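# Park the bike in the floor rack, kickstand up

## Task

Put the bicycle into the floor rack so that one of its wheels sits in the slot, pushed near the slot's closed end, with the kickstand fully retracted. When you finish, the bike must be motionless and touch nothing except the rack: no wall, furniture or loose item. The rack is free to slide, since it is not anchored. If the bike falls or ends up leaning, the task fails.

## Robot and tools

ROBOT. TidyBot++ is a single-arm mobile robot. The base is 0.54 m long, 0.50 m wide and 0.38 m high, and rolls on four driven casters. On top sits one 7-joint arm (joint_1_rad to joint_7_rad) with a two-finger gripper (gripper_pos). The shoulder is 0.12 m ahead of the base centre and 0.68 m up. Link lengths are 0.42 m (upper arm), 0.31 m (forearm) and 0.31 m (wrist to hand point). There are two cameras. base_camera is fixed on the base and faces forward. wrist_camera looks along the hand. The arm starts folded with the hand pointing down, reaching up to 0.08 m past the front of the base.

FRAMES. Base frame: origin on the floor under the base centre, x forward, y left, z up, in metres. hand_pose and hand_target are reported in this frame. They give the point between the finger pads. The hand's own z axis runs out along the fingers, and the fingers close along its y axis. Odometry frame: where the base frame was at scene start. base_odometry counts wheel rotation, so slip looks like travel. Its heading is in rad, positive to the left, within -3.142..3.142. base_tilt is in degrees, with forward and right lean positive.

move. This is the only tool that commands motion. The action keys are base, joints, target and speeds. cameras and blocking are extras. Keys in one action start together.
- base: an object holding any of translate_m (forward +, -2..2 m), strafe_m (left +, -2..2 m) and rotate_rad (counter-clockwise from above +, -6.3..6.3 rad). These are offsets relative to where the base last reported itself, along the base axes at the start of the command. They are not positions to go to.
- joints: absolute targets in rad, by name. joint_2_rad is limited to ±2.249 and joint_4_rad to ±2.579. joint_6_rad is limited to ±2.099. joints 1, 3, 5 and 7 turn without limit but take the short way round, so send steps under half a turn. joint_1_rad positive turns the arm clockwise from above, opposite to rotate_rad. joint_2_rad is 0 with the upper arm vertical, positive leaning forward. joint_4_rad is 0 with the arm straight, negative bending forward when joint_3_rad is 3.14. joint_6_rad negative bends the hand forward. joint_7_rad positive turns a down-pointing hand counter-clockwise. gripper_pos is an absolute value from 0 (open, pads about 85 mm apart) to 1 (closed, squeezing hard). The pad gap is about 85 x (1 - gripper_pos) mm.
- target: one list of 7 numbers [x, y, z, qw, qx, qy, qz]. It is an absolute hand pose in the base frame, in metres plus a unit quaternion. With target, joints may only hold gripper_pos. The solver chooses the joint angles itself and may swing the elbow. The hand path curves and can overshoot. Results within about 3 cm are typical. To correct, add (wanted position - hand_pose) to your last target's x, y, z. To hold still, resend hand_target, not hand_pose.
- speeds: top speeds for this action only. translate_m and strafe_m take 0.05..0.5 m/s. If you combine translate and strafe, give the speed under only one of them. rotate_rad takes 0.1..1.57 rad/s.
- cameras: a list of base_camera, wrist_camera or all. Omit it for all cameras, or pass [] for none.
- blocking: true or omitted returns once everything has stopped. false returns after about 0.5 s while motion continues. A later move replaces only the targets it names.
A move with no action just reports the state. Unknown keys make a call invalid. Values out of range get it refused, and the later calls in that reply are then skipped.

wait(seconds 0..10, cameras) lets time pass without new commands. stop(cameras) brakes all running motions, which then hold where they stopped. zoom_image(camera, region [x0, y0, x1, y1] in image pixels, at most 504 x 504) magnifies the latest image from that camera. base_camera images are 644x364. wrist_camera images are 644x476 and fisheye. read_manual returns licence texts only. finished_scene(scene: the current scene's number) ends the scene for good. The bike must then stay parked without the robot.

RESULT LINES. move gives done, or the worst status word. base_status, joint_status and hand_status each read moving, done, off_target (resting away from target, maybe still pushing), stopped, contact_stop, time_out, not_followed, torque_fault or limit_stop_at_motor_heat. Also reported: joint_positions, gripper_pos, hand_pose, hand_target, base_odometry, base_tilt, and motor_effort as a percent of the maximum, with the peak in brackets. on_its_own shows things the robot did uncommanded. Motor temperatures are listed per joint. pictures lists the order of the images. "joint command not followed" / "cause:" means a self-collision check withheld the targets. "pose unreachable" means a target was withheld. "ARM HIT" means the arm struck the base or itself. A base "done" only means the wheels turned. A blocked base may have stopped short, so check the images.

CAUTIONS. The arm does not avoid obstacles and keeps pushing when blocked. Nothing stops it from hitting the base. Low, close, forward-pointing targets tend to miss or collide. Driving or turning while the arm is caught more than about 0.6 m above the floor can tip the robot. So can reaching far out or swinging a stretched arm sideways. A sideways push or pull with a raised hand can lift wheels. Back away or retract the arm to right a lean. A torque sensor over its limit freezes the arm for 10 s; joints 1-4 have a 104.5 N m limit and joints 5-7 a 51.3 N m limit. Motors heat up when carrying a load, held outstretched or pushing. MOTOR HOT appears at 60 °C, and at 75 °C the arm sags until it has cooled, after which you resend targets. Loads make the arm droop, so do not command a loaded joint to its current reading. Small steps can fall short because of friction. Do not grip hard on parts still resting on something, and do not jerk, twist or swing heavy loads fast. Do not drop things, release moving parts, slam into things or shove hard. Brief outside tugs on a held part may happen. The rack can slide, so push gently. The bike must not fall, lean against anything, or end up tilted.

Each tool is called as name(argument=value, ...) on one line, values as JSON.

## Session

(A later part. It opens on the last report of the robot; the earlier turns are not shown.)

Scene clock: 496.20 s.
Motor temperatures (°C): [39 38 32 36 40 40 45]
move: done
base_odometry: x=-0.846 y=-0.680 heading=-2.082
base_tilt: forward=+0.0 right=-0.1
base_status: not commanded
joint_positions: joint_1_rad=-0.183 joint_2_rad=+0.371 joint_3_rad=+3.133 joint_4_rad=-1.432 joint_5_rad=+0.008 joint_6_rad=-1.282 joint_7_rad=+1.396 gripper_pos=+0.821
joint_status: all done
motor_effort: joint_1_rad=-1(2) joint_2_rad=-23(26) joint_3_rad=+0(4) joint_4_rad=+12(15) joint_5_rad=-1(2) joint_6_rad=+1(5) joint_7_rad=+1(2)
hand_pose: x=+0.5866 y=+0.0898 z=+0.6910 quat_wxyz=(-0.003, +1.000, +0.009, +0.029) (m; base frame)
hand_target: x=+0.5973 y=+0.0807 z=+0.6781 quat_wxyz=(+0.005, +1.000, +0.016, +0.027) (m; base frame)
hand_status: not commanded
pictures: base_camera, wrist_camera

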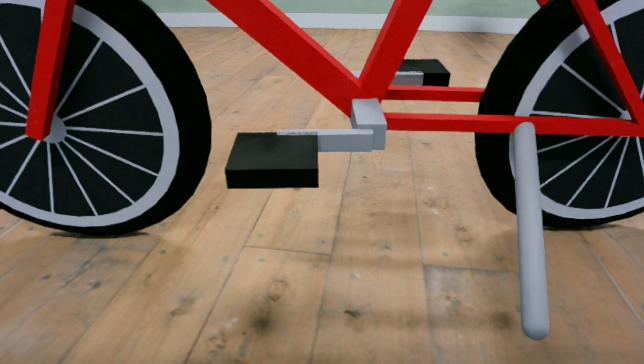

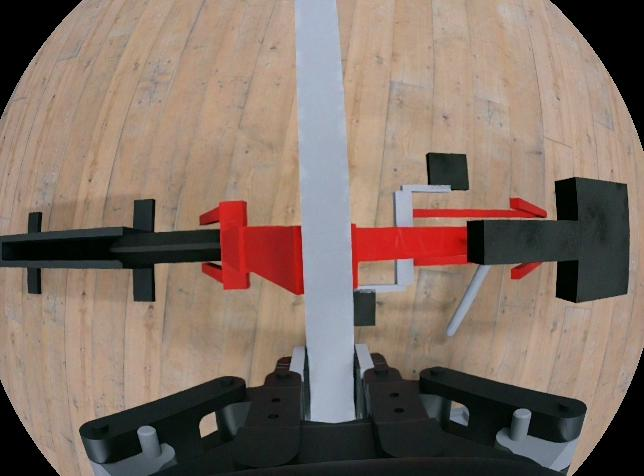

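move(joints={"joint_1_rad": -0.16, "joint_2_rad": 0.403, "joint_3_rad": 3.14, "joint_4_rad": -1.425, "joint_5_rad": 0.02, "joint_6_rad": -1.262, "joint_7_rad": 1.54}, cameras=[])

move(base={"strafe_m": -0.11, "translate_m": 0.015}, speeds={"strafe_m": 0.08}, cameras=[])

move(joints={"joint_1_rad": -0.175, "joint_2_rad": 0.403, "joint_3_rad": 3.14, "joint_4_rad": -1.425, "joint_5_rad": 0.02, "joint_6_rad": -1.262, "joint_7_rad": 1.33})

zoom_image(camera="wrist_camera", region=[0, 180, 140, 320])

zoom_image(camera="wrist_camera", region=[140, 180, 280, 320])

Scene clock: 532.53 s.
Motor temperatures (°C): [39 38 32 36 40 40 45]
move: done
base_odometry: x=-0.846 y=-0.680 heading=-2.082
base_tilt: forward=-0.1 right=+0.0
base_status: not commanded
joint_positions: joint_1_rad=-0.169 joint_2_rad=+0.374 joint_3_rad=+3.133 joint_4_rad=-1.432 joint_5_rad=+0.008 joint_6_rad=-1.282 joint_7_rad=+1.495 gripper_pos=+0.821
joint_status: all done
motor_effort: joint_1_rad=-1(2) joint_2_rad=-23(26) joint_3_rad=+1(2) joint_4_rad=+13(14) joint_5_rad=+0(1) joint_6_rad=+1(3) joint_7_rad=+1(2)
hand_pose: x=+0.5879 y=+0.0831 z=+0.6897 quat_wxyz=(-0.001, +0.998, +0.052, +0.027) (m; base frame)
hand_target: x=+0.5985 y=+0.0735 z=+0.6781 quat_wxyz=(+0.007, +0.997, +0.068, +0.027) (m; base frame)
hand_status: not commanded
pictures: none
No camera images: "cameras" was empty.

Scene clock: 534.47 s.
Motor temperatures (°C): [39 38 32 36 40 40 45]
move: done
base_odometry: x=-0.950 y=-0.639 heading=-2.082
base_tilt: forward=+0.0 right=+0.1
base_status: done
joint_positions: joint_1_rad=-0.156 joint_2_rad=+0.373 joint_3_rad=+3.137 joint_4_rad=-1.430 joint_5_rad=+0.008 joint_6_rad=-1.282 joint_7_rad=+1.495 gripper_pos=+0.821
joint_status: not commanded
motor_effort: joint_1_rad=+0(4) joint_2_rad=-20(25) joint_3_rad=+2(5) joint_4_rad=+13(14) joint_5_rad=+0(3) joint_6_rad=+4(5) joint_7_rad=+0(1)
hand_pose: x=+0.5902 y=+0.0751 z=+0.6908 quat_wxyz=(+0.000, +0.999, +0.043, +0.029) (m; base frame)
hand_target: x=+0.5985 y=+0.0735 z=+0.6781 quat_wxyz=(+0.007, +0.997, +0.068, +0.027) (m; base frame)
hand_status: not commanded
pictures: none
No camera images: "cameras" was empty.

Scene clock: 535.23 s.
Motor temperatures (°C): [39 38 32 36 40 40 45]
move: done
base_odometry: x=-0.950 y=-0.639 heading=-2.082
base_tilt: forward=+0.0 right=+0.0
base_status: not commanded
joint_positions: joint_1_rad=-0.177 joint_2_rad=+0.370 joint_3_rad=+3.137 joint_4_rad=-1.429 joint_5_rad=+0.008 joint_6_rad=-1.284 joint_7_rad=+1.361 gripper_pos=+0.821
joint_status: all done
motor_effort: joint_1_rad=+2(2) joint_2_rad=-22(22) joint_3_rad=+3(4) joint_4_rad=+14(16) joint_5_rad=+0(2) joint_6_rad=+8(9) joint_7_rad=-2(2)
hand_pose: x=+0.5879 y=+0.0847 z=+0.6922 quat_wxyz=(-0.003, +0.999, -0.013, +0.029) (m; base frame)
hand_target: x=+0.5973 y=+0.0807 z=+0.6781 quat_wxyz=(+0.004, +0.999, -0.029, +0.027) (m; base frame)
hand_status: not commanded
pictures: base_camera, wrist_camera

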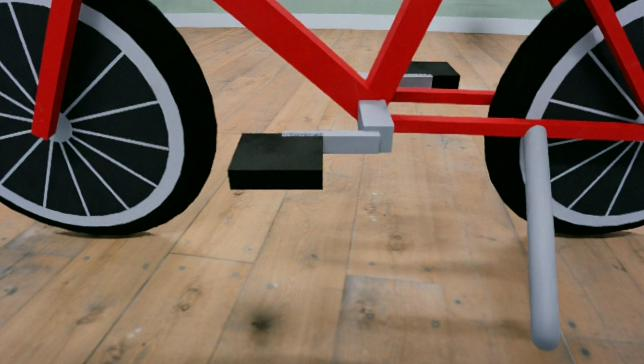

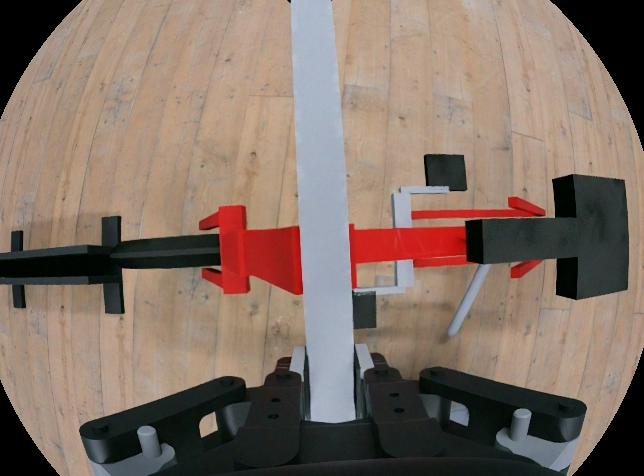

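Scaled by 3.600.

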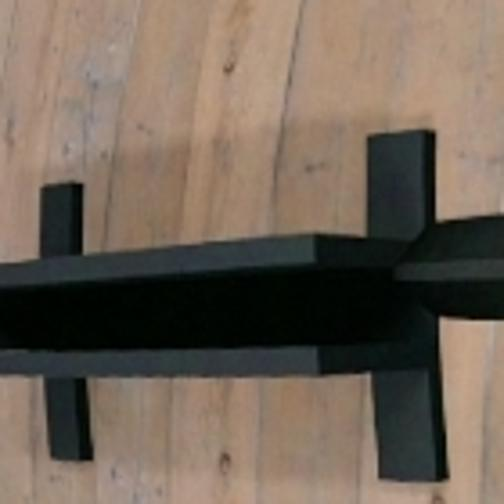

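Scaled by 3.600.

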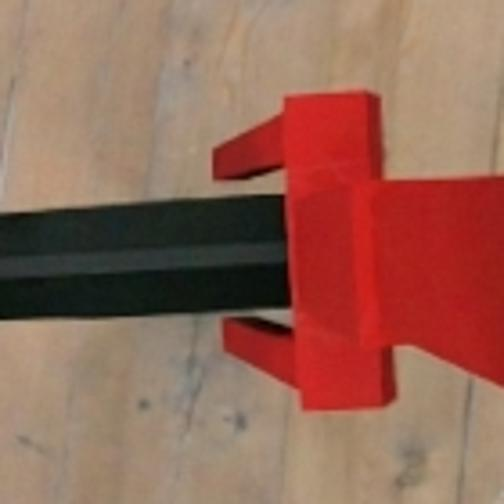

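move(joints={"joint_1_rad": -0.165, "joint_2_rad": 0.403, "joint_3_rad": 3.14, "joint_4_rad": -1.425, "joint_5_rad": 0.02, "joint_6_rad": -1.262, "joint_7_rad": 1.48}, cameras=[])

move(base={"strafe_m": 0.12}, speeds={"strafe_m": 0.08}, cameras=[])

move(joints={"joint_1_rad": -0.178, "joint_2_rad": 0.403, "joint_3_rad": 3.14, "joint_4_rad": -1.425, "joint_5_rad": 0.02, "joint_6_rad": -1.262, "joint_7_rad": 1.325})

zoom_image(camera="wrist_camera", region=[0, 180, 140, 320])

Scene clock: 551.53 s.
Motor temperatures (°C): [39 38 32 36 40 40 45]
move: done
base_odometry: x=-0.950 y=-0.639 heading=-2.082
base_tilt: forward=-0.1 right=+0.1
base_status: not commanded
joint_positions: joint_1_rad=-0.170 joint_2_rad=+0.372 joint_3_rad=+3.137 joint_4_rad=-1.429 joint_5_rad=+0.008 joint_6_rad=-1.284 joint_7_rad=+1.460 gripper_pos=+0.821
joint_status: all done
motor_effort: joint_1_rad=-1(2) joint_2_rad=-24(25) joint_3_rad=+1(3) joint_4_rad=+14(17) joint_5_rad=+0(1) joint_6_rad=+2(8) joint_7_rad=+0(2)
hand_pose: x=+0.5887 y=+0.0816 z=+0.6912 quat_wxyz=(-0.001, +0.999, +0.032, +0.028) (m; base frame)
hand_target: x=+0.5981 y=+0.0759 z=+0.6781 quat_wxyz=(+0.006, +0.999, +0.041, +0.027) (m; base frame)
hand_status: not commanded
pictures: none
No camera images: "cameras" was empty.

Scene clock: 553.60 s.
Motor temperatures (°C): [39 38 32 36 40 40 45]
move: done
base_odometry: x=-0.845 y=-0.698 heading=-2.082
base_tilt: forward=+0.0 right=+0.0
base_status: done
joint_positions: joint_1_rad=-0.174 joint_2_rad=+0.372 joint_3_rad=+3.137 joint_4_rad=-1.429 joint_5_rad=+0.008 joint_6_rad=-1.284 joint_7_rad=+1.460 gripper_pos=+0.821
joint_status: not commanded
motor_effort: joint_1_rad=-1(5) joint_2_rad=-20(25) joint_3_rad=+1(6) joint_4_rad=+12(14) joint_5_rad=-1(3) joint_6_rad=+4(6) joint_7_rad=-1(1)
hand_pose: x=+0.5884 y=+0.0839 z=+0.6914 quat_wxyz=(-0.001, +0.999, +0.035, +0.029) (m; base frame)
hand_target: x=+0.5981 y=+0.0759 z=+0.6781 quat_wxyz=(+0.006, +0.999, +0.041, +0.027) (m; base frame)
hand_status: not commanded
pictures: none
No camera images: "cameras" was empty.

Scene clock: 554.17 s.
Motor temperatures (°C): [39 38 32 36 40 40 45]
move: done
base_odometry: x=-0.845 y=-0.698 heading=-2.082
base_tilt: forward=+0.0 right=+0.1
base_status: not commanded
joint_positions: joint_1_rad=-0.183 joint_2_rad=+0.369 joint_3_rad=+3.137 joint_4_rad=-1.428 joint_5_rad=+0.008 joint_6_rad=-1.285 joint_7_rad=+1.358 gripper_pos=+0.821
joint_status: all done
motor_effort: joint_1_rad=+2(3) joint_2_rad=-21(21) joint_3_rad=+4(4) joint_4_rad=+14(15) joint_5_rad=+0(1) joint_6_rad=+8(9) joint_7_rad=-2(3)
hand_pose: x=+0.5874 y=+0.0878 z=+0.6927 quat_wxyz=(-0.003, +0.999, -0.012, +0.030) (m; base frame)
hand_target: x=+0.5971 y=+0.0821 z=+0.6781 quat_wxyz=(+0.004, +0.999, -0.030, +0.027) (m; base frame)
hand_status: not commanded
pictures: base_camera, wrist_camera

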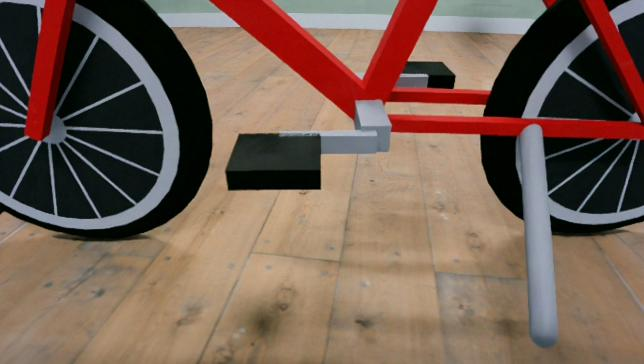

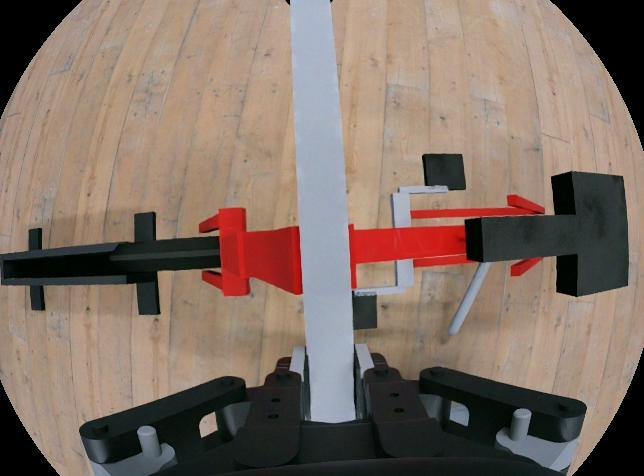

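Scaled by 3.600.

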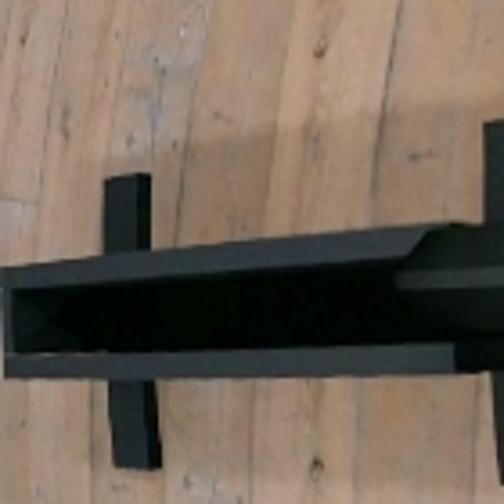

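move(joints={"joint_1_rad": -0.172, "joint_2_rad": 0.403, "joint_3_rad": 3.14, "joint_4_rad": -1.425, "joint_5_rad": 0.02, "joint_6_rad": -1.262, "joint_7_rad": 1.42}, cameras=[])

move(base={"strafe_m": 0.06}, speeds={"strafe_m": 0.06})

zoom_image(camera="wrist_camera", region=[0, 180, 140, 320])

Scene clock: 569.77 s.
Motor temperatures (°C): [39 38 32 36 40 40 45]
move: done
base_odometry: x=-0.845 y=-0.698 heading=-2.082
base_tilt: forward=-0.1 right=+0.0
base_status: not commanded
joint_positions: joint_1_rad=-0.180 joint_2_rad=+0.371 joint_3_rad=+3.137 joint_4_rad=-1.428 joint_5_rad=+0.008 joint_6_rad=-1.285 joint_7_rad=+1.411 gripper_pos=+0.821
joint_status: all done
motor_effort: joint_1_rad=+1(2) joint_2_rad=-22(25) joint_3_rad=+3(4) joint_4_rad=+15(17) joint_5_rad=+0(2) joint_6_rad=+5(9) joint_7_rad=-1(3)
hand_pose: x=+0.5878 y=+0.0864 z=+0.6922 quat_wxyz=(-0.002, +0.999, +0.013, +0.029) (m; base frame)
hand_target: x=+0.5976 y=+0.0792 z=+0.6781 quat_wxyz=(+0.005, +1.000, +0.014, +0.027) (m; base frame)
hand_status: not commanded
pictures: none
No camera images: "cameras" was empty.

Scene clock: 571.30 s.
Motor temperatures (°C): [39 38 32 36 40 40 45]
move: done
base_odometry: x=-0.793 y=-0.728 heading=-2.082
base_tilt: forward=+0.0 right=+0.0
base_status: done
joint_positions: joint_1_rad=-0.183 joint_2_rad=+0.371 joint_3_rad=+3.135 joint_4_rad=-1.428 joint_5_rad=+0.008 joint_6_rad=-1.285 joint_7_rad=+1.411 gripper_pos=+0.821
joint_status: not commanded
motor_effort: joint_1_rad=+0(5) joint_2_rad=-23(25) joint_3_rad=+3(5) joint_4_rad=+14(16) joint_5_rad=+0(3) joint_6_rad=+4(8) joint_7_rad=-1(2)
hand_pose: x=+0.5873 y=+0.0886 z=+0.6922 quat_wxyz=(-0.003, +0.999, +0.016, +0.029) (m; base frame)
hand_target: x=+0.5976 y=+0.0792 z=+0.6781 quat_wxyz=(+0.005, +1.000, +0.014, +0.027) (m; base frame)
hand_status: not commanded
pictures: base_camera, wrist_camera

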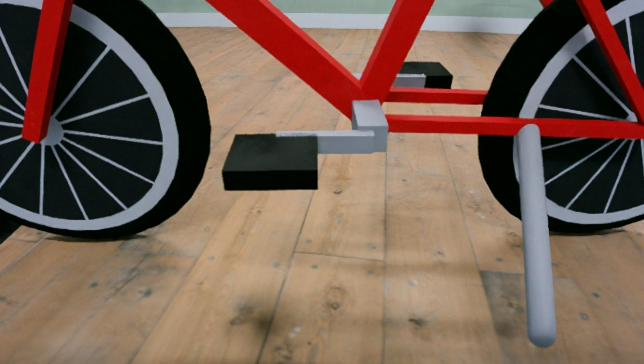

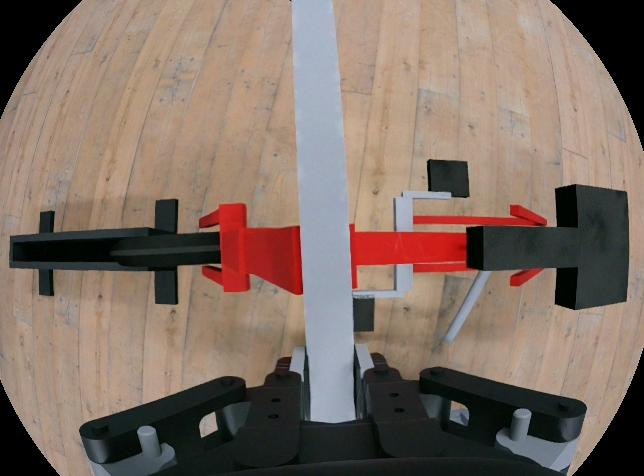

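Scaled by 3.600.

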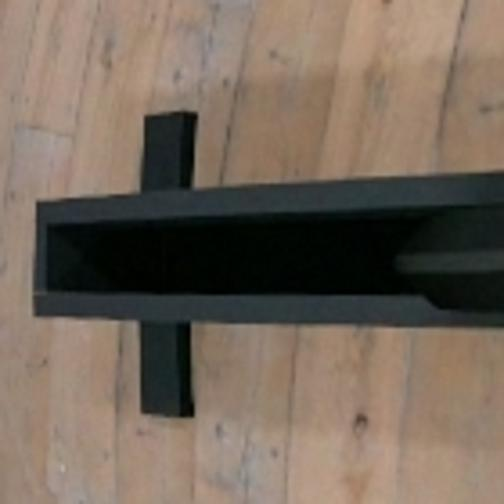

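move(joints={"joint_1_rad": -0.175, "joint_2_rad": 0.403, "joint_3_rad": 3.14, "joint_4_rad": -1.425, "joint_5_rad": 0.02, "joint_6_rad": -1.262, "joint_7_rad": 1.36}, cameras=[])

move(base={"strafe_m": 0.08}, speeds={"strafe_m": 0.06})

zoom_image(camera="wrist_camera", region=[0, 180, 140, 320])

Scene clock: 576.20 s.
Motor temperatures (°C): [39 38 32 36 40 40 45]
move: done
base_odometry: x=-0.793 y=-0.728 heading=-2.082
base_tilt: forward=+0.0 right=+0.0
base_status: not commanded
joint_positions: joint_1_rad=-0.184 joint_2_rad=+0.370 joint_3_rad=+3.135 joint_4_rad=-1.428 joint_5_rad=+0.008 joint_6_rad=-1.285 joint_7_rad=+1.389 gripper_pos=+0.821
joint_status: all done
motor_effort: joint_1_rad=+1(2) joint_2_rad=-22(24) joint_3_rad=+3(4) joint_4_rad=+14(15) joint_5_rad=+0(1) joint_6_rad=+7(7) joint_7_rad=-2(3)
hand_pose: x=+0.5872 y=+0.0891 z=+0.6924 quat_wxyz=(-0.003, +1.000, +0.005, +0.029) (m; base frame)
hand_target: x=+0.5973 y=+0.0806 z=+0.6781 quat_wxyz=(+0.004, +1.000, -0.014, +0.027) (m; base frame)
hand_status: not commanded
pictures: none
No camera images: "cameras" was empty.

Scene clock: 578.13 s.
Motor temperatures (°C): [39 38 32 36 40 40 45]
move: done
base_odometry: x=-0.723 y=-0.767 heading=-2.083
base_tilt: forward=-0.1 right=-0.1
base_status: done
joint_positions: joint_1_rad=-0.185 joint_2_rad=+0.370 joint_3_rad=+3.135 joint_4_rad=-1.428 joint_5_rad=+0.009 joint_6_rad=-1.285 joint_7_rad=+1.389 gripper_pos=+0.821
joint_status: not commanded
motor_effort: joint_1_rad=+2(4) joint_2_rad=-23(25) joint_3_rad=+3(6) joint_4_rad=+15(16) joint_5_rad=+1(4) joint_6_rad=+6(9) joint_7_rad=-1(3)
hand_pose: x=+0.5872 y=+0.0895 z=+0.6925 quat_wxyz=(-0.003, +1.000, +0.006, +0.029) (m; base frame)
hand_target: x=+0.5973 y=+0.0806 z=+0.6781 quat_wxyz=(+0.004, +1.000, -0.014, +0.027) (m; base frame)
hand_status: not commanded
pictures: base_camera, wrist_camera

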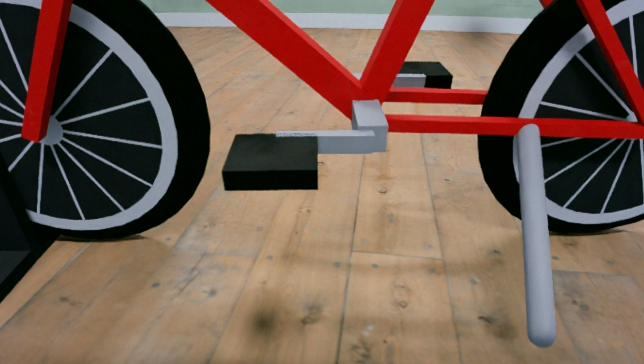

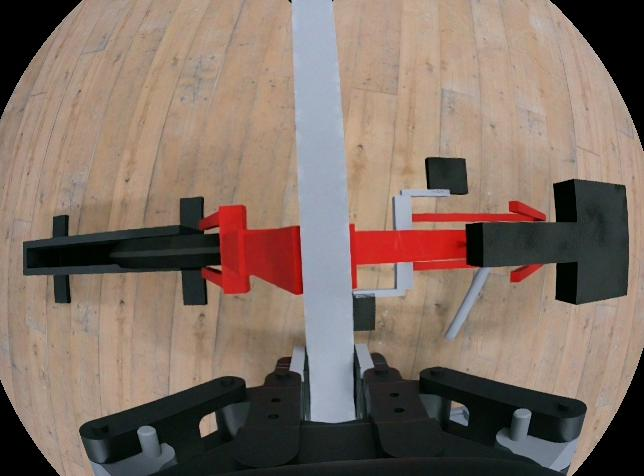

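Scaled by 3.600.

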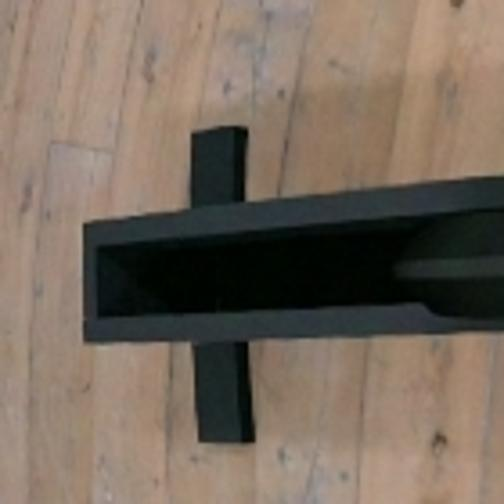

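move(base={"strafe_m": 0.1}, speeds={"strafe_m": 0.07})

zoom_image(camera="wrist_camera", region=[0, 180, 140, 320])

Scene clock: 583.67 s.
Motor temperatures (°C): [39 38 32 36 40 40 45]
move: done
base_odometry: x=-0.636 y=-0.816 heading=-2.083
base_tilt: forward=-0.1 right=+0.1
base_status: done
joint_positions: joint_1_rad=-0.151 joint_2_rad=+0.367 joint_3_rad=+3.155 joint_4_rad=-1.428 joint_5_rad=+0.028 joint_6_rad=-1.285 joint_7_rad=+1.389 gripper_pos=+0.821
joint_status: not commanded
motor_effort: joint_1_rad=-5(9) joint_2_rad=-20(24) joint_3_rad=-2(4) joint_4_rad=+14(15) joint_5_rad=-5(9) joint_6_rad=+7(10) joint_7_rad=-3(5)
hand_pose: x=+0.5922 y=+0.0589 z=+0.6942 quat_wxyz=(+0.011, +0.999, -0.018, +0.033) (m; base frame)
hand_target: x=+0.5973 y=+0.0806 z=+0.6781 quat_wxyz=(+0.004, +1.000, -0.014, +0.027) (m; base frame)
hand_status: not commanded
pictures: base_camera, wrist_camera

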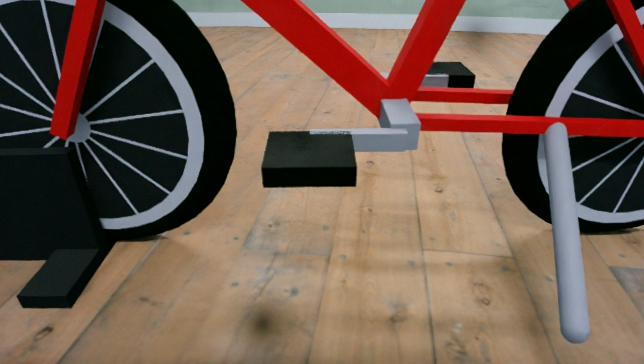

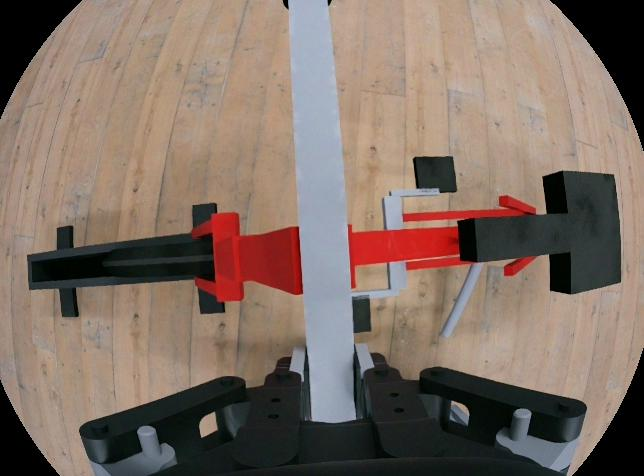

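Scaled by 3.600.

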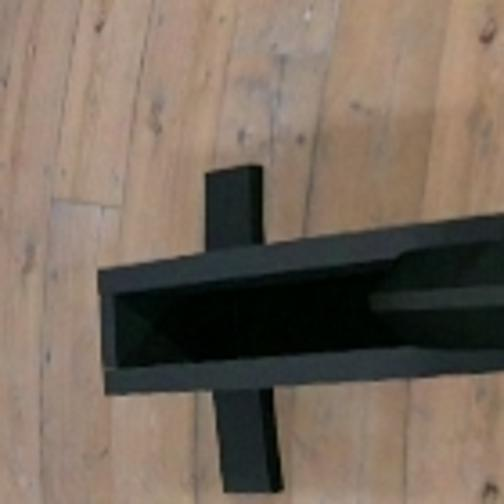

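move(base={"strafe_m": 0.04}, speeds={"strafe_m": 0.06})

zoom_image(camera="base_camera", region=[0, 120, 240, 364])

zoom_image(camera="wrist_camera", region=[20, 180, 220, 330])

Scene clock: 597.33 s.
Motor temperatures (°C): [39 38 32 36 40 40 45]
move: done
base_odometry: x=-0.601 y=-0.836 heading=-2.083
base_tilt: forward=-0.1 right=+0.1
base_status: done
joint_positions: joint_1_rad=-0.169 joint_2_rad=+0.367 joint_3_rad=+3.148 joint_4_rad=-1.428 joint_5_rad=+0.030 joint_6_rad=-1.285 joint_7_rad=+1.389 gripper_pos=+0.821
joint_status: not commanded
motor_effort: joint_1_rad=-3(10) joint_2_rad=-22(24) joint_3_rad=+0(6) joint_4_rad=+13(15) joint_5_rad=+2(9) joint_6_rad=+3(10) joint_7_rad=+1(5)
hand_pose: x=+0.5907 y=+0.0699 z=+0.6941 quat_wxyz=(+0.010, +0.999, -0.006, +0.033) (m; base frame)
hand_target: x=+0.5973 y=+0.0806 z=+0.6781 quat_wxyz=(+0.004, +1.000, -0.014, +0.027) (m; base frame)
hand_status: not commanded
pictures: base_camera, wrist_camera

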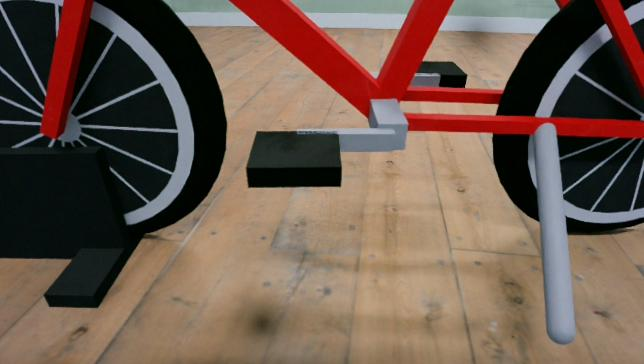

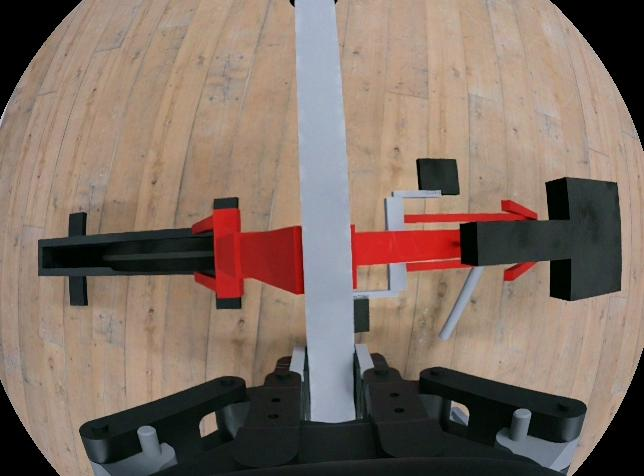

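Scaled by 2.066.

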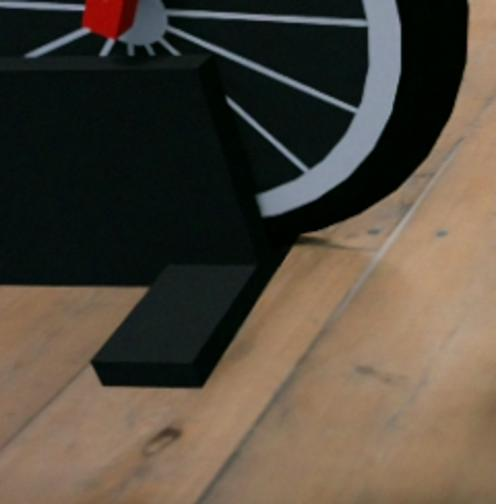

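Scaled by 2.520.

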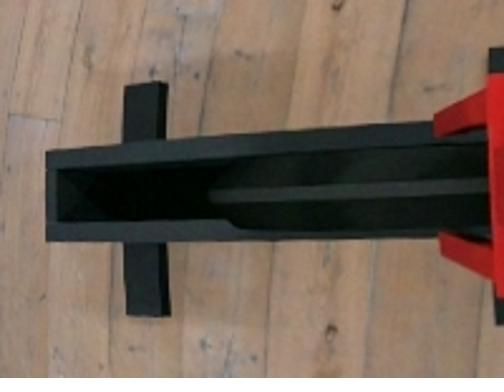

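move(base={"strafe_m": 0.08}, speeds={"strafe_m": 0.06})

zoom_image(camera="wrist_camera", region=[20, 180, 220, 330])

Scene clock: 602.20 s.
Motor temperatures (°C): [39 38 32 36 40 40 45]
move: done
base_odometry: x=-0.531 y=-0.875 heading=-2.083
base_tilt: forward=-0.1 right=+0.0
base_status: done
joint_positions: joint_1_rad=-0.170 joint_2_rad=+0.367 joint_3_rad=+3.147 joint_4_rad=-1.428 joint_5_rad=+0.030 joint_6_rad=-1.285 joint_7_rad=+1.389 gripper_pos=+0.821
joint_status: not commanded
motor_effort: joint_1_rad=-2(7) joint_2_rad=-23(25) joint_3_rad=+0(3) joint_4_rad=+13(16) joint_5_rad=+2(4) joint_6_rad=+1(6) joint_7_rad=+2(2)
hand_pose: x=+0.5906 y=+0.0705 z=+0.6940 quat_wxyz=(+0.010, +0.999, -0.005, +0.033) (m; base frame)
hand_target: x=+0.5973 y=+0.0806 z=+0.6781 quat_wxyz=(+0.004, +1.000, -0.014, +0.027) (m; base frame)
hand_status: not commanded
pictures: base_camera, wrist_camera

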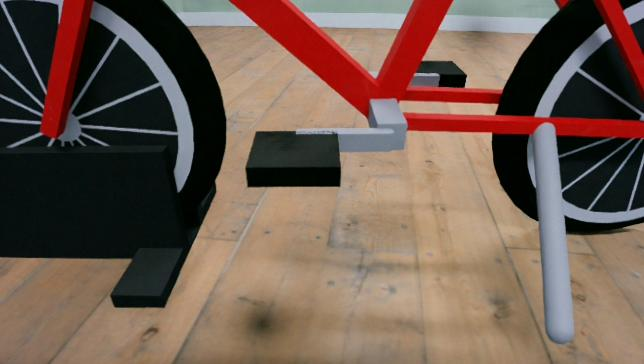

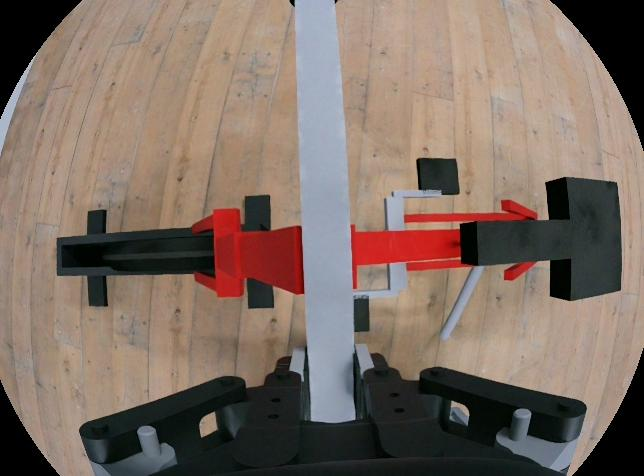

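Scaled by 2.520.

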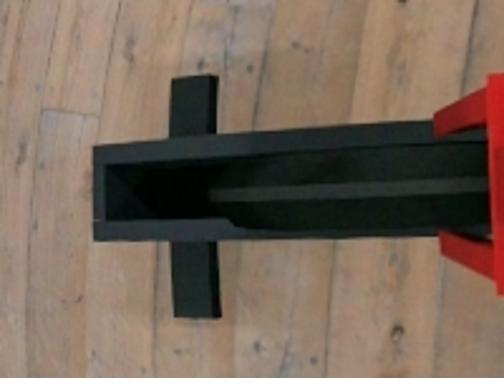

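move(base={"strafe_m": 0.16}, speeds={"strafe_m": 0.07})

zoom_image(camera="wrist_camera", region=[20, 180, 220, 330])

Scene clock: 608.63 s.
Motor temperatures (°C): [39 38 32 36 40 40 45]
move: done
base_odometry: x=-0.392 y=-0.954 heading=-2.083
base_tilt: forward=-0.1 right=+0.1
base_status: done
joint_positions: joint_1_rad=-0.162 joint_2_rad=+0.367 joint_3_rad=+3.154 joint_4_rad=-1.428 joint_5_rad=+0.031 joint_6_rad=-1.285 joint_7_rad=+1.389 gripper_pos=+0.821
joint_status: not commanded
motor_effort: joint_1_rad=-4(9) joint_2_rad=-23(25) joint_3_rad=-1(6) joint_4_rad=+12(15) joint_5_rad=+0(9) joint_6_rad=+0(4) joint_7_rad=+0(4)
hand_pose: x=+0.5919 y=+0.0635 z=+0.6940 quat_wxyz=(+0.012, +0.999, -0.012, +0.033) (m; base frame)
hand_target: x=+0.5973 y=+0.0806 z=+0.6781 quat_wxyz=(+0.004, +1.000, -0.014, +0.027) (m; base frame)
hand_status: not commanded
pictures: base_camera, wrist_camera

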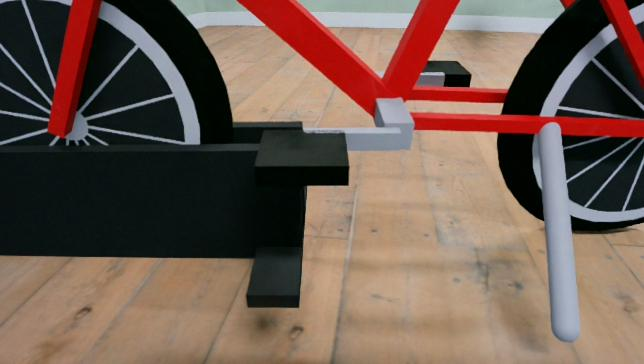

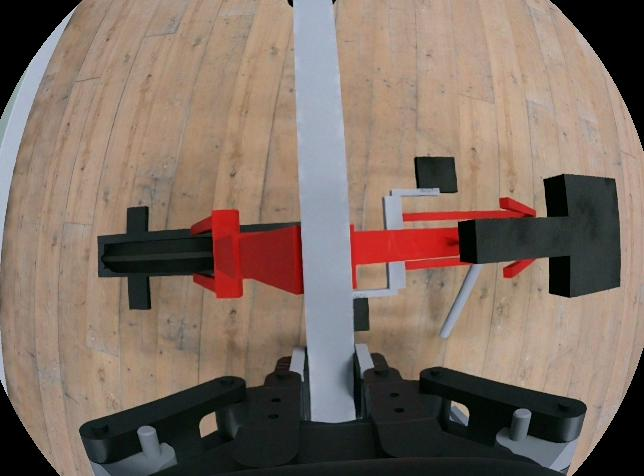

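Scaled by 2.520.

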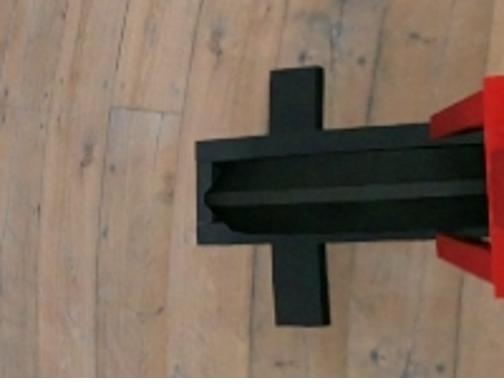

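move(base={"strafe_m": 0.05}, speeds={"strafe_m": 0.05})

zoom_image(camera="wrist_camera", region=[20, 180, 220, 330])

Scene clock: 615.90 s.
Motor temperatures (°C): [39 38 32 36 40 40 45]
move: done
base_odometry: x=-0.348 y=-0.978 heading=-2.083
base_tilt: forward=-0.1 right=+0.0
base_status: done
joint_positions: joint_1_rad=-0.155 joint_2_rad=+0.367 joint_3_rad=+3.157 joint_4_rad=-1.427 joint_5_rad=+0.034 joint_6_rad=-1.285 joint_7_rad=+1.389 gripper_pos=+0.821
joint_status: not commanded
motor_effort: joint_1_rad=-6(10) joint_2_rad=-24(25) joint_3_rad=-3(5) joint_4_rad=+12(14) joint_5_rad=-2(6) joint_6_rad=+1(3) joint_7_rad=-1(3)
hand_pose: x=+0.5927 y=+0.0580 z=+0.6941 quat_wxyz=(+0.014, +0.999, -0.017, +0.034) (m; base frame)
hand_target: x=+0.5973 y=+0.0806 z=+0.6781 quat_wxyz=(+0.004, +1.000, -0.014, +0.027) (m; base frame)
hand_status: not commanded
pictures: base_camera, wrist_camera

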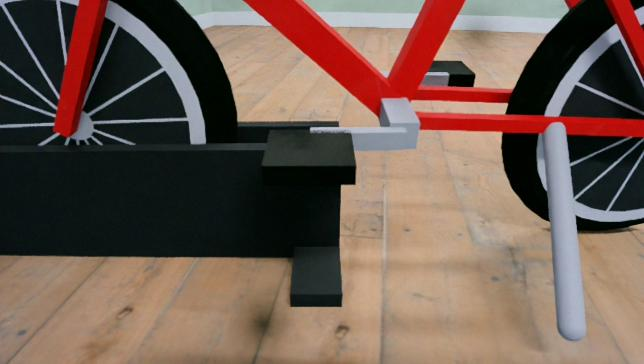

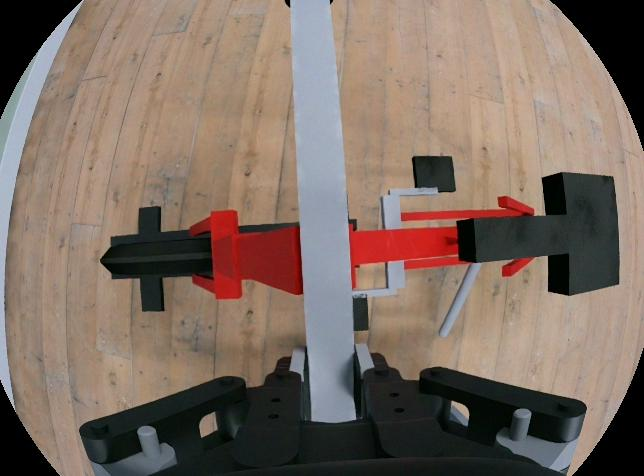

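Scaled by 2.520.

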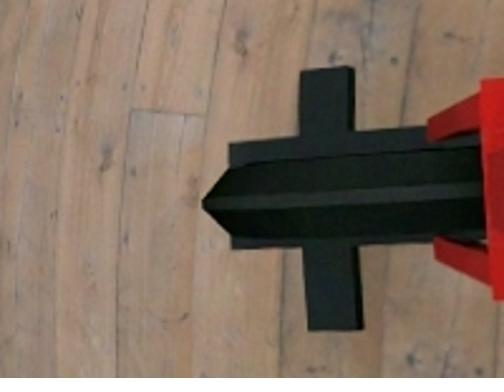

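move(base={"strafe_m": 0.025}, speeds={"strafe_m": 0.05})

zoom_image(camera="wrist_camera", region=[20, 180, 220, 330])

Scene clock: 622.40 s.
Motor temperatures (°C): [39 38 32 36 40 40 45]
move: done
base_odometry: x=-0.327 y=-0.991 heading=-2.083
base_tilt: forward=-0.1 right=+0.0
base_status: done
joint_positions: joint_1_rad=-0.152 joint_2_rad=+0.368 joint_3_rad=+3.159 joint_4_rad=-1.427 joint_5_rad=+0.038 joint_6_rad=-1.285 joint_7_rad=+1.389 gripper_pos=+0.821
joint_status: not commanded
motor_effort: joint_1_rad=-6(10) joint_2_rad=-23(24) joint_3_rad=-2(6) joint_4_rad=+14(15) joint_5_rad=+0(8) joint_6_rad=+3(4) joint_7_rad=+0(4)
hand_pose: x=+0.5934 y=+0.0544 z=+0.6942 quat_wxyz=(+0.017, +0.999, -0.019, +0.034) (m; base frame)
hand_target: x=+0.5973 y=+0.0806 z=+0.6781 quat_wxyz=(+0.004, +1.000, -0.014, +0.027) (m; base frame)
hand_status: not commanded
pictures: base_camera, wrist_camera

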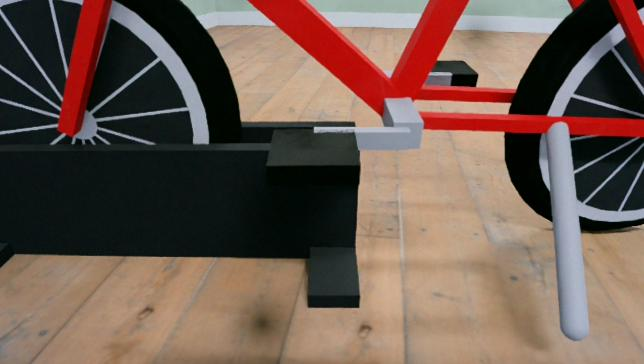

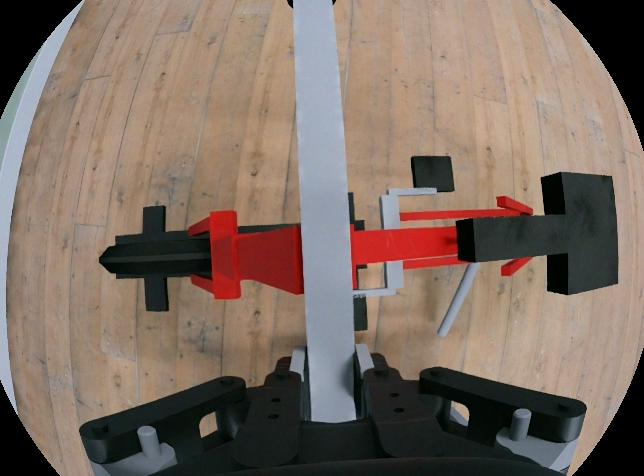

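Scaled by 2.520.

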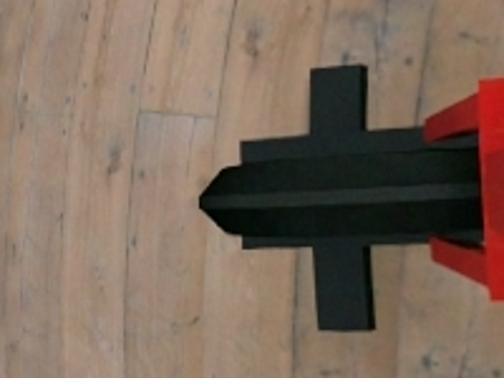

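move(base={"strafe_m": 0.025}, speeds={"strafe_m": 0.05})

zoom_image(camera="wrist_camera", region=[20, 180, 220, 330])

Scene clock: 627.17 s.
Motor temperatures (°C): [39 38 32 36 40 40 45]
move: done
base_odometry: x=-0.305 y=-1.003 heading=-2.083
base_tilt: forward=+0.0 right=+0.0
base_status: done
joint_positions: joint_1_rad=-0.136 joint_2_rad=+0.367 joint_3_rad=+3.168 joint_4_rad=-1.427 joint_5_rad=+0.043 joint_6_rad=-1.285 joint_7_rad=+1.389 gripper_pos=+0.821
joint_status: not commanded
motor_effort: joint_1_rad=-9(12) joint_2_rad=-23(24) joint_3_rad=-6(7) joint_4_rad=+14(16) joint_5_rad=-3(7) joint_6_rad=+5(5) joint_7_rad=+1(3)
hand_pose: x=+0.5947 y=+0.0419 z=+0.6943 quat_wxyz=(+0.020, +0.999, -0.030, +0.035) (m; base frame)
hand_target: x=+0.5973 y=+0.0806 z=+0.6781 quat_wxyz=(+0.004, +1.000, -0.014, +0.027) (m; base frame)
hand_status: not commanded
pictures: base_camera, wrist_camera

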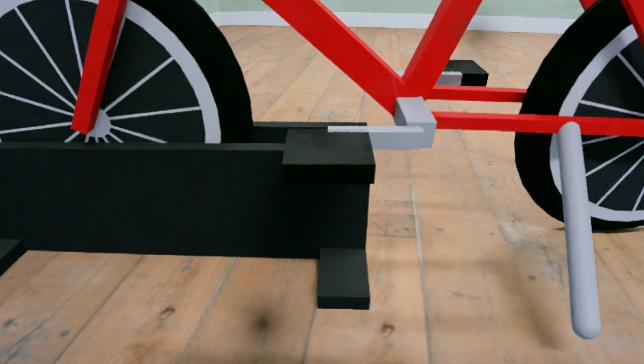

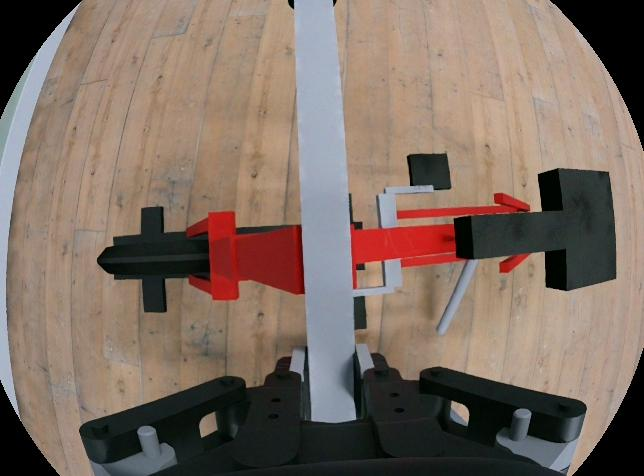

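Scaled by 2.520.

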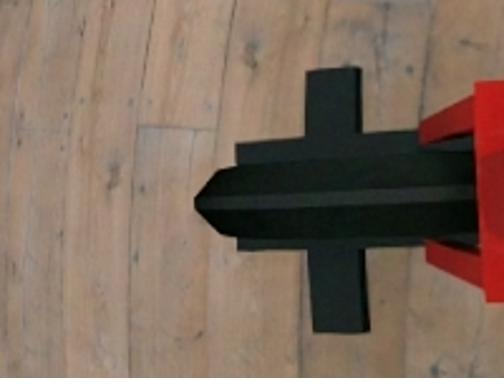

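move(base={"strafe_m": -0.022, "translate_m": -0.04}, speeds={"strafe_m": 0.05}, cameras=[])

move(base={"translate_m": -0.02}, speeds={"translate_m": 0.05})

Scene clock: 632.87 s.
Motor temperatures (°C): [39 38 32 36 40 40 45]
move: done
base_odometry: x=-0.304 y=-0.957 heading=-2.083
base_tilt: forward=-0.1 right=+0.0
base_status: done
joint_positions: joint_1_rad=-0.162 joint_2_rad=+0.384 joint_3_rad=+3.157 joint_4_rad=-1.409 joint_5_rad=+0.032 joint_6_rad=-1.263 joint_7_rad=+1.389 gripper_pos=+0.821
joint_status: not commanded
motor_effort: joint_1_rad=-3(9) joint_2_rad=-27(30) joint_3_rad=+0(4) joint_4_rad=+9(14) joint_5_rad=+4(7) joint_6_rad=-8(9) joint_7_rad=+5(5)
hand_pose: x=+0.6058 y=+0.0643 z=+0.6926 quat_wxyz=(+0.011, +0.999, -0.013, +0.045) (m; base frame)
hand_target: x=+0.5973 y=+0.0806 z=+0.6781 quat_wxyz=(+0.004, +1.000, -0.014, +0.027) (m; base frame)
hand_status: not commanded
pictures: none
No camera images: "cameras" was empty.

Scene clock: 633.73 s.
Motor temperatures (°C): [39 38 32 36 40 40 45]
move: done
base_odometry: x=-0.295 y=-0.940 heading=-2.083
base_tilt: forward=+0.0 right=+0.0
base_status: done
joint_positions: joint_1_rad=-0.159 joint_2_rad=+0.388 joint_3_rad=+3.157 joint_4_rad=-1.407 joint_5_rad=+0.032 joint_6_rad=-1.259 joint_7_rad=+1.389 gripper_pos=+0.821
joint_status: not commanded
motor_effort: joint_1_rad=-6(7) joint_2_rad=-28(30) joint_3_rad=-2(3) joint_4_rad=+9(13) joint_5_rad=+1(5) joint_6_rad=-8(10) joint_7_rad=+3(5)
hand_pose: x=+0.6081 y=+0.0631 z=+0.6916 quat_wxyz=(+0.011, +0.999, -0.014, +0.046) (m; base frame)
hand_target: x=+0.5973 y=+0.0806 z=+0.6781 quat_wxyz=(+0.004, +1.000, -0.014, +0.027) (m; base frame)
hand_status: not commanded
pictures: base_camera, wrist_camera

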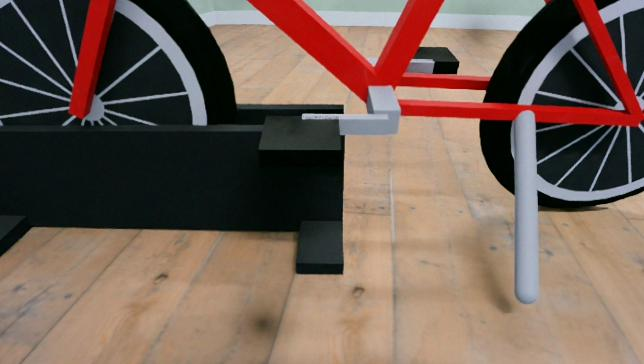

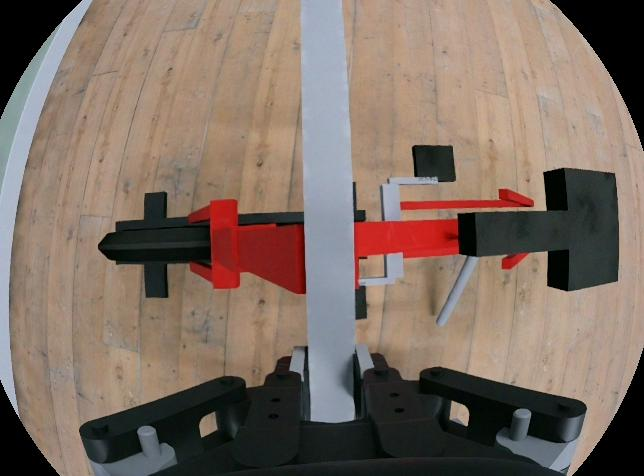

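move(base={"translate_m": -0.02}, speeds={"translate_m": 0.05}, cameras=[])

move(joints={"gripper_pos": 0.65})

Scene clock: 639.53 s.
Motor temperatures (°C): [39 38 32 36 40 40 45]
move: done
base_odometry: x=-0.285 y=-0.923 heading=-2.083
base_tilt: forward=-0.1 right=+0.1
base_status: done
joint_positions: joint_1_rad=-0.155 joint_2_rad=+0.392 joint_3_rad=+3.157 joint_4_rad=-1.405 joint_5_rad=+0.032 joint_6_rad=-1.256 joint_7_rad=+1.389 gripper_pos=+0.821
joint_status: not commanded
motor_effort: joint_1_rad=-6(7) joint_2_rad=-28(30) joint_3_rad=-3(4) joint_4_rad=+9(13) joint_5_rad=+0(2) joint_6_rad=-7(10) joint_7_rad=+2(4)
hand_pose: x=+0.6100 y=+0.0617 z=+0.6901 quat_wxyz=(+0.011, +0.999, -0.016, +0.047) (m; base frame)
hand_target: x=+0.5973 y=+0.0806 z=+0.6781 quat_wxyz=(+0.004, +1.000, -0.014, +0.027) (m; base frame)
hand_status: not commanded
pictures: none
No camera images: "cameras" was empty.

Scene clock: 640.37 s.
Motor temperatures (°C): [39 38 32 36 40 40 45]
move: done
base_odometry: x=-0.285 y=-0.923 heading=-2.083
base_tilt: forward=-0.1 right=+0.1
base_status: not commanded
joint_positions: joint_1_rad=-0.176 joint_2_rad=+0.395 joint_3_rad=+3.146 joint_4_rad=-1.415 joint_5_rad=+0.032 joint_6_rad=-1.259 joint_7_rad=+1.389 gripper_pos=+0.650
joint_status: all done
motor_effort: joint_1_rad=-2(7) joint_2_rad=-30(31) joint_3_rad=+1(4) joint_4_rad=+15(16) joint_5_rad=-1(2) joint_6_rad=+2(7) joint_7_rad=+0(3)
hand_pose: x=+0.6035 y=+0.0754 z=+0.6856 quat_wxyz=(+0.010, +0.999, -0.001, +0.039) (m; base frame)
hand_target: x=+0.5973 y=+0.0806 z=+0.6781 quat_wxyz=(+0.004, +1.000, -0.014, +0.027) (m; base frame)
hand_status: not commanded
pictures: base_camera, wrist_camera

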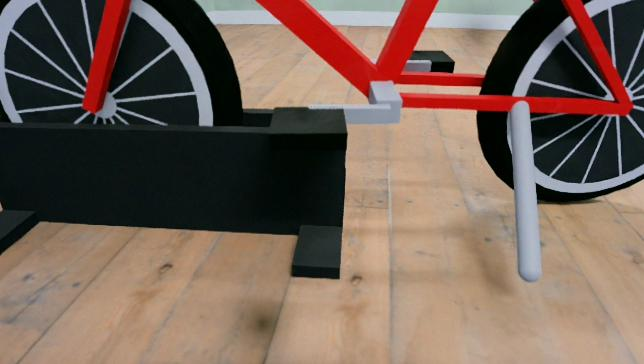

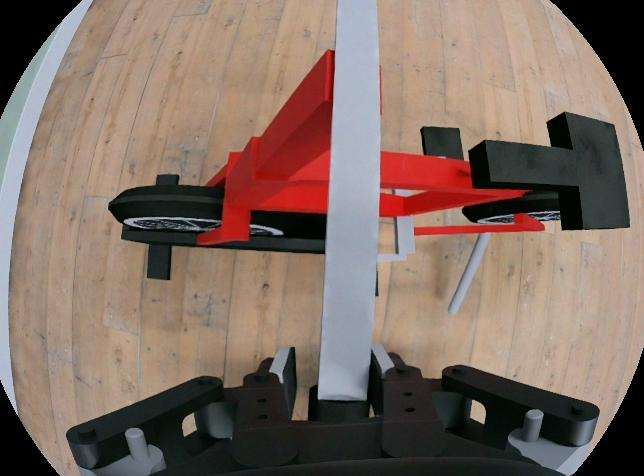

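wait(seconds=0.5)

Scene clock: 644.37 s.
Motor temperatures (°C): [39 38 32 36 40 40 45]
base_odometry: x=-0.285 y=-0.923 heading=-2.083
base_tilt: forward=+0.0 right=+0.0
base_status: not commanded
joint_positions: joint_1_rad=-0.174 joint_2_rad=+0.395 joint_3_rad=+3.147 joint_4_rad=-1.415 joint_5_rad=+0.032 joint_6_rad=-1.259 joint_7_rad=+1.389 gripper_pos=+0.650
joint_status: all done
motor_effort: joint_1_rad=-1(7) joint_2_rad=-29(31) joint_3_rad=+1(4) joint_4_rad=+15(16) joint_5_rad=+0(2) joint_6_rad=+1(7) joint_7_rad=+0(3)
hand_pose: x=+0.6033 y=+0.0746 z=+0.6854 quat_wxyz=(+0.010, +0.999, -0.002, +0.039) (m; base frame)
hand_target: x=+0.5973 y=+0.0806 z=+0.6781 quat_wxyz=(+0.004, +1.000, -0.014, +0.027) (m; base frame)
hand_status: not commanded
wait: 0.50 s; at rest from the start
pictures: base_camera, wrist_camera

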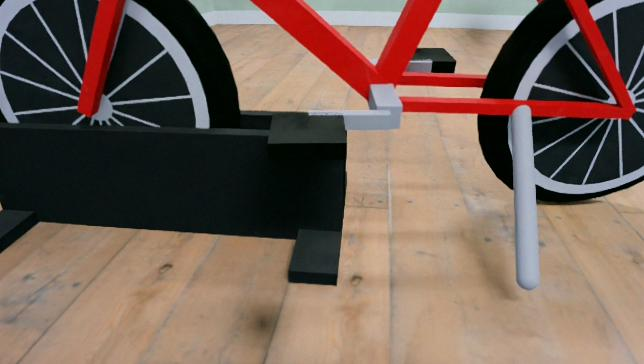

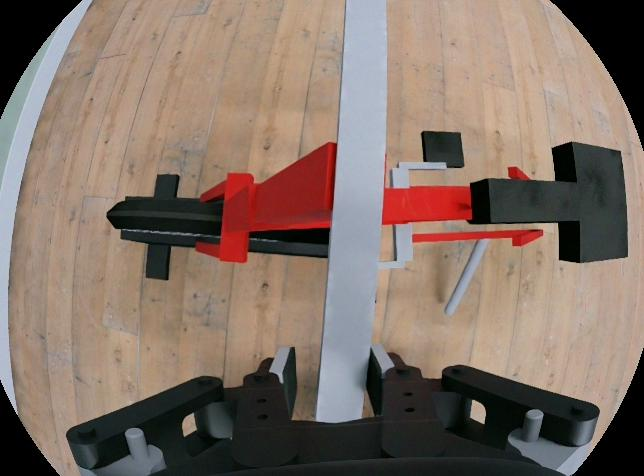

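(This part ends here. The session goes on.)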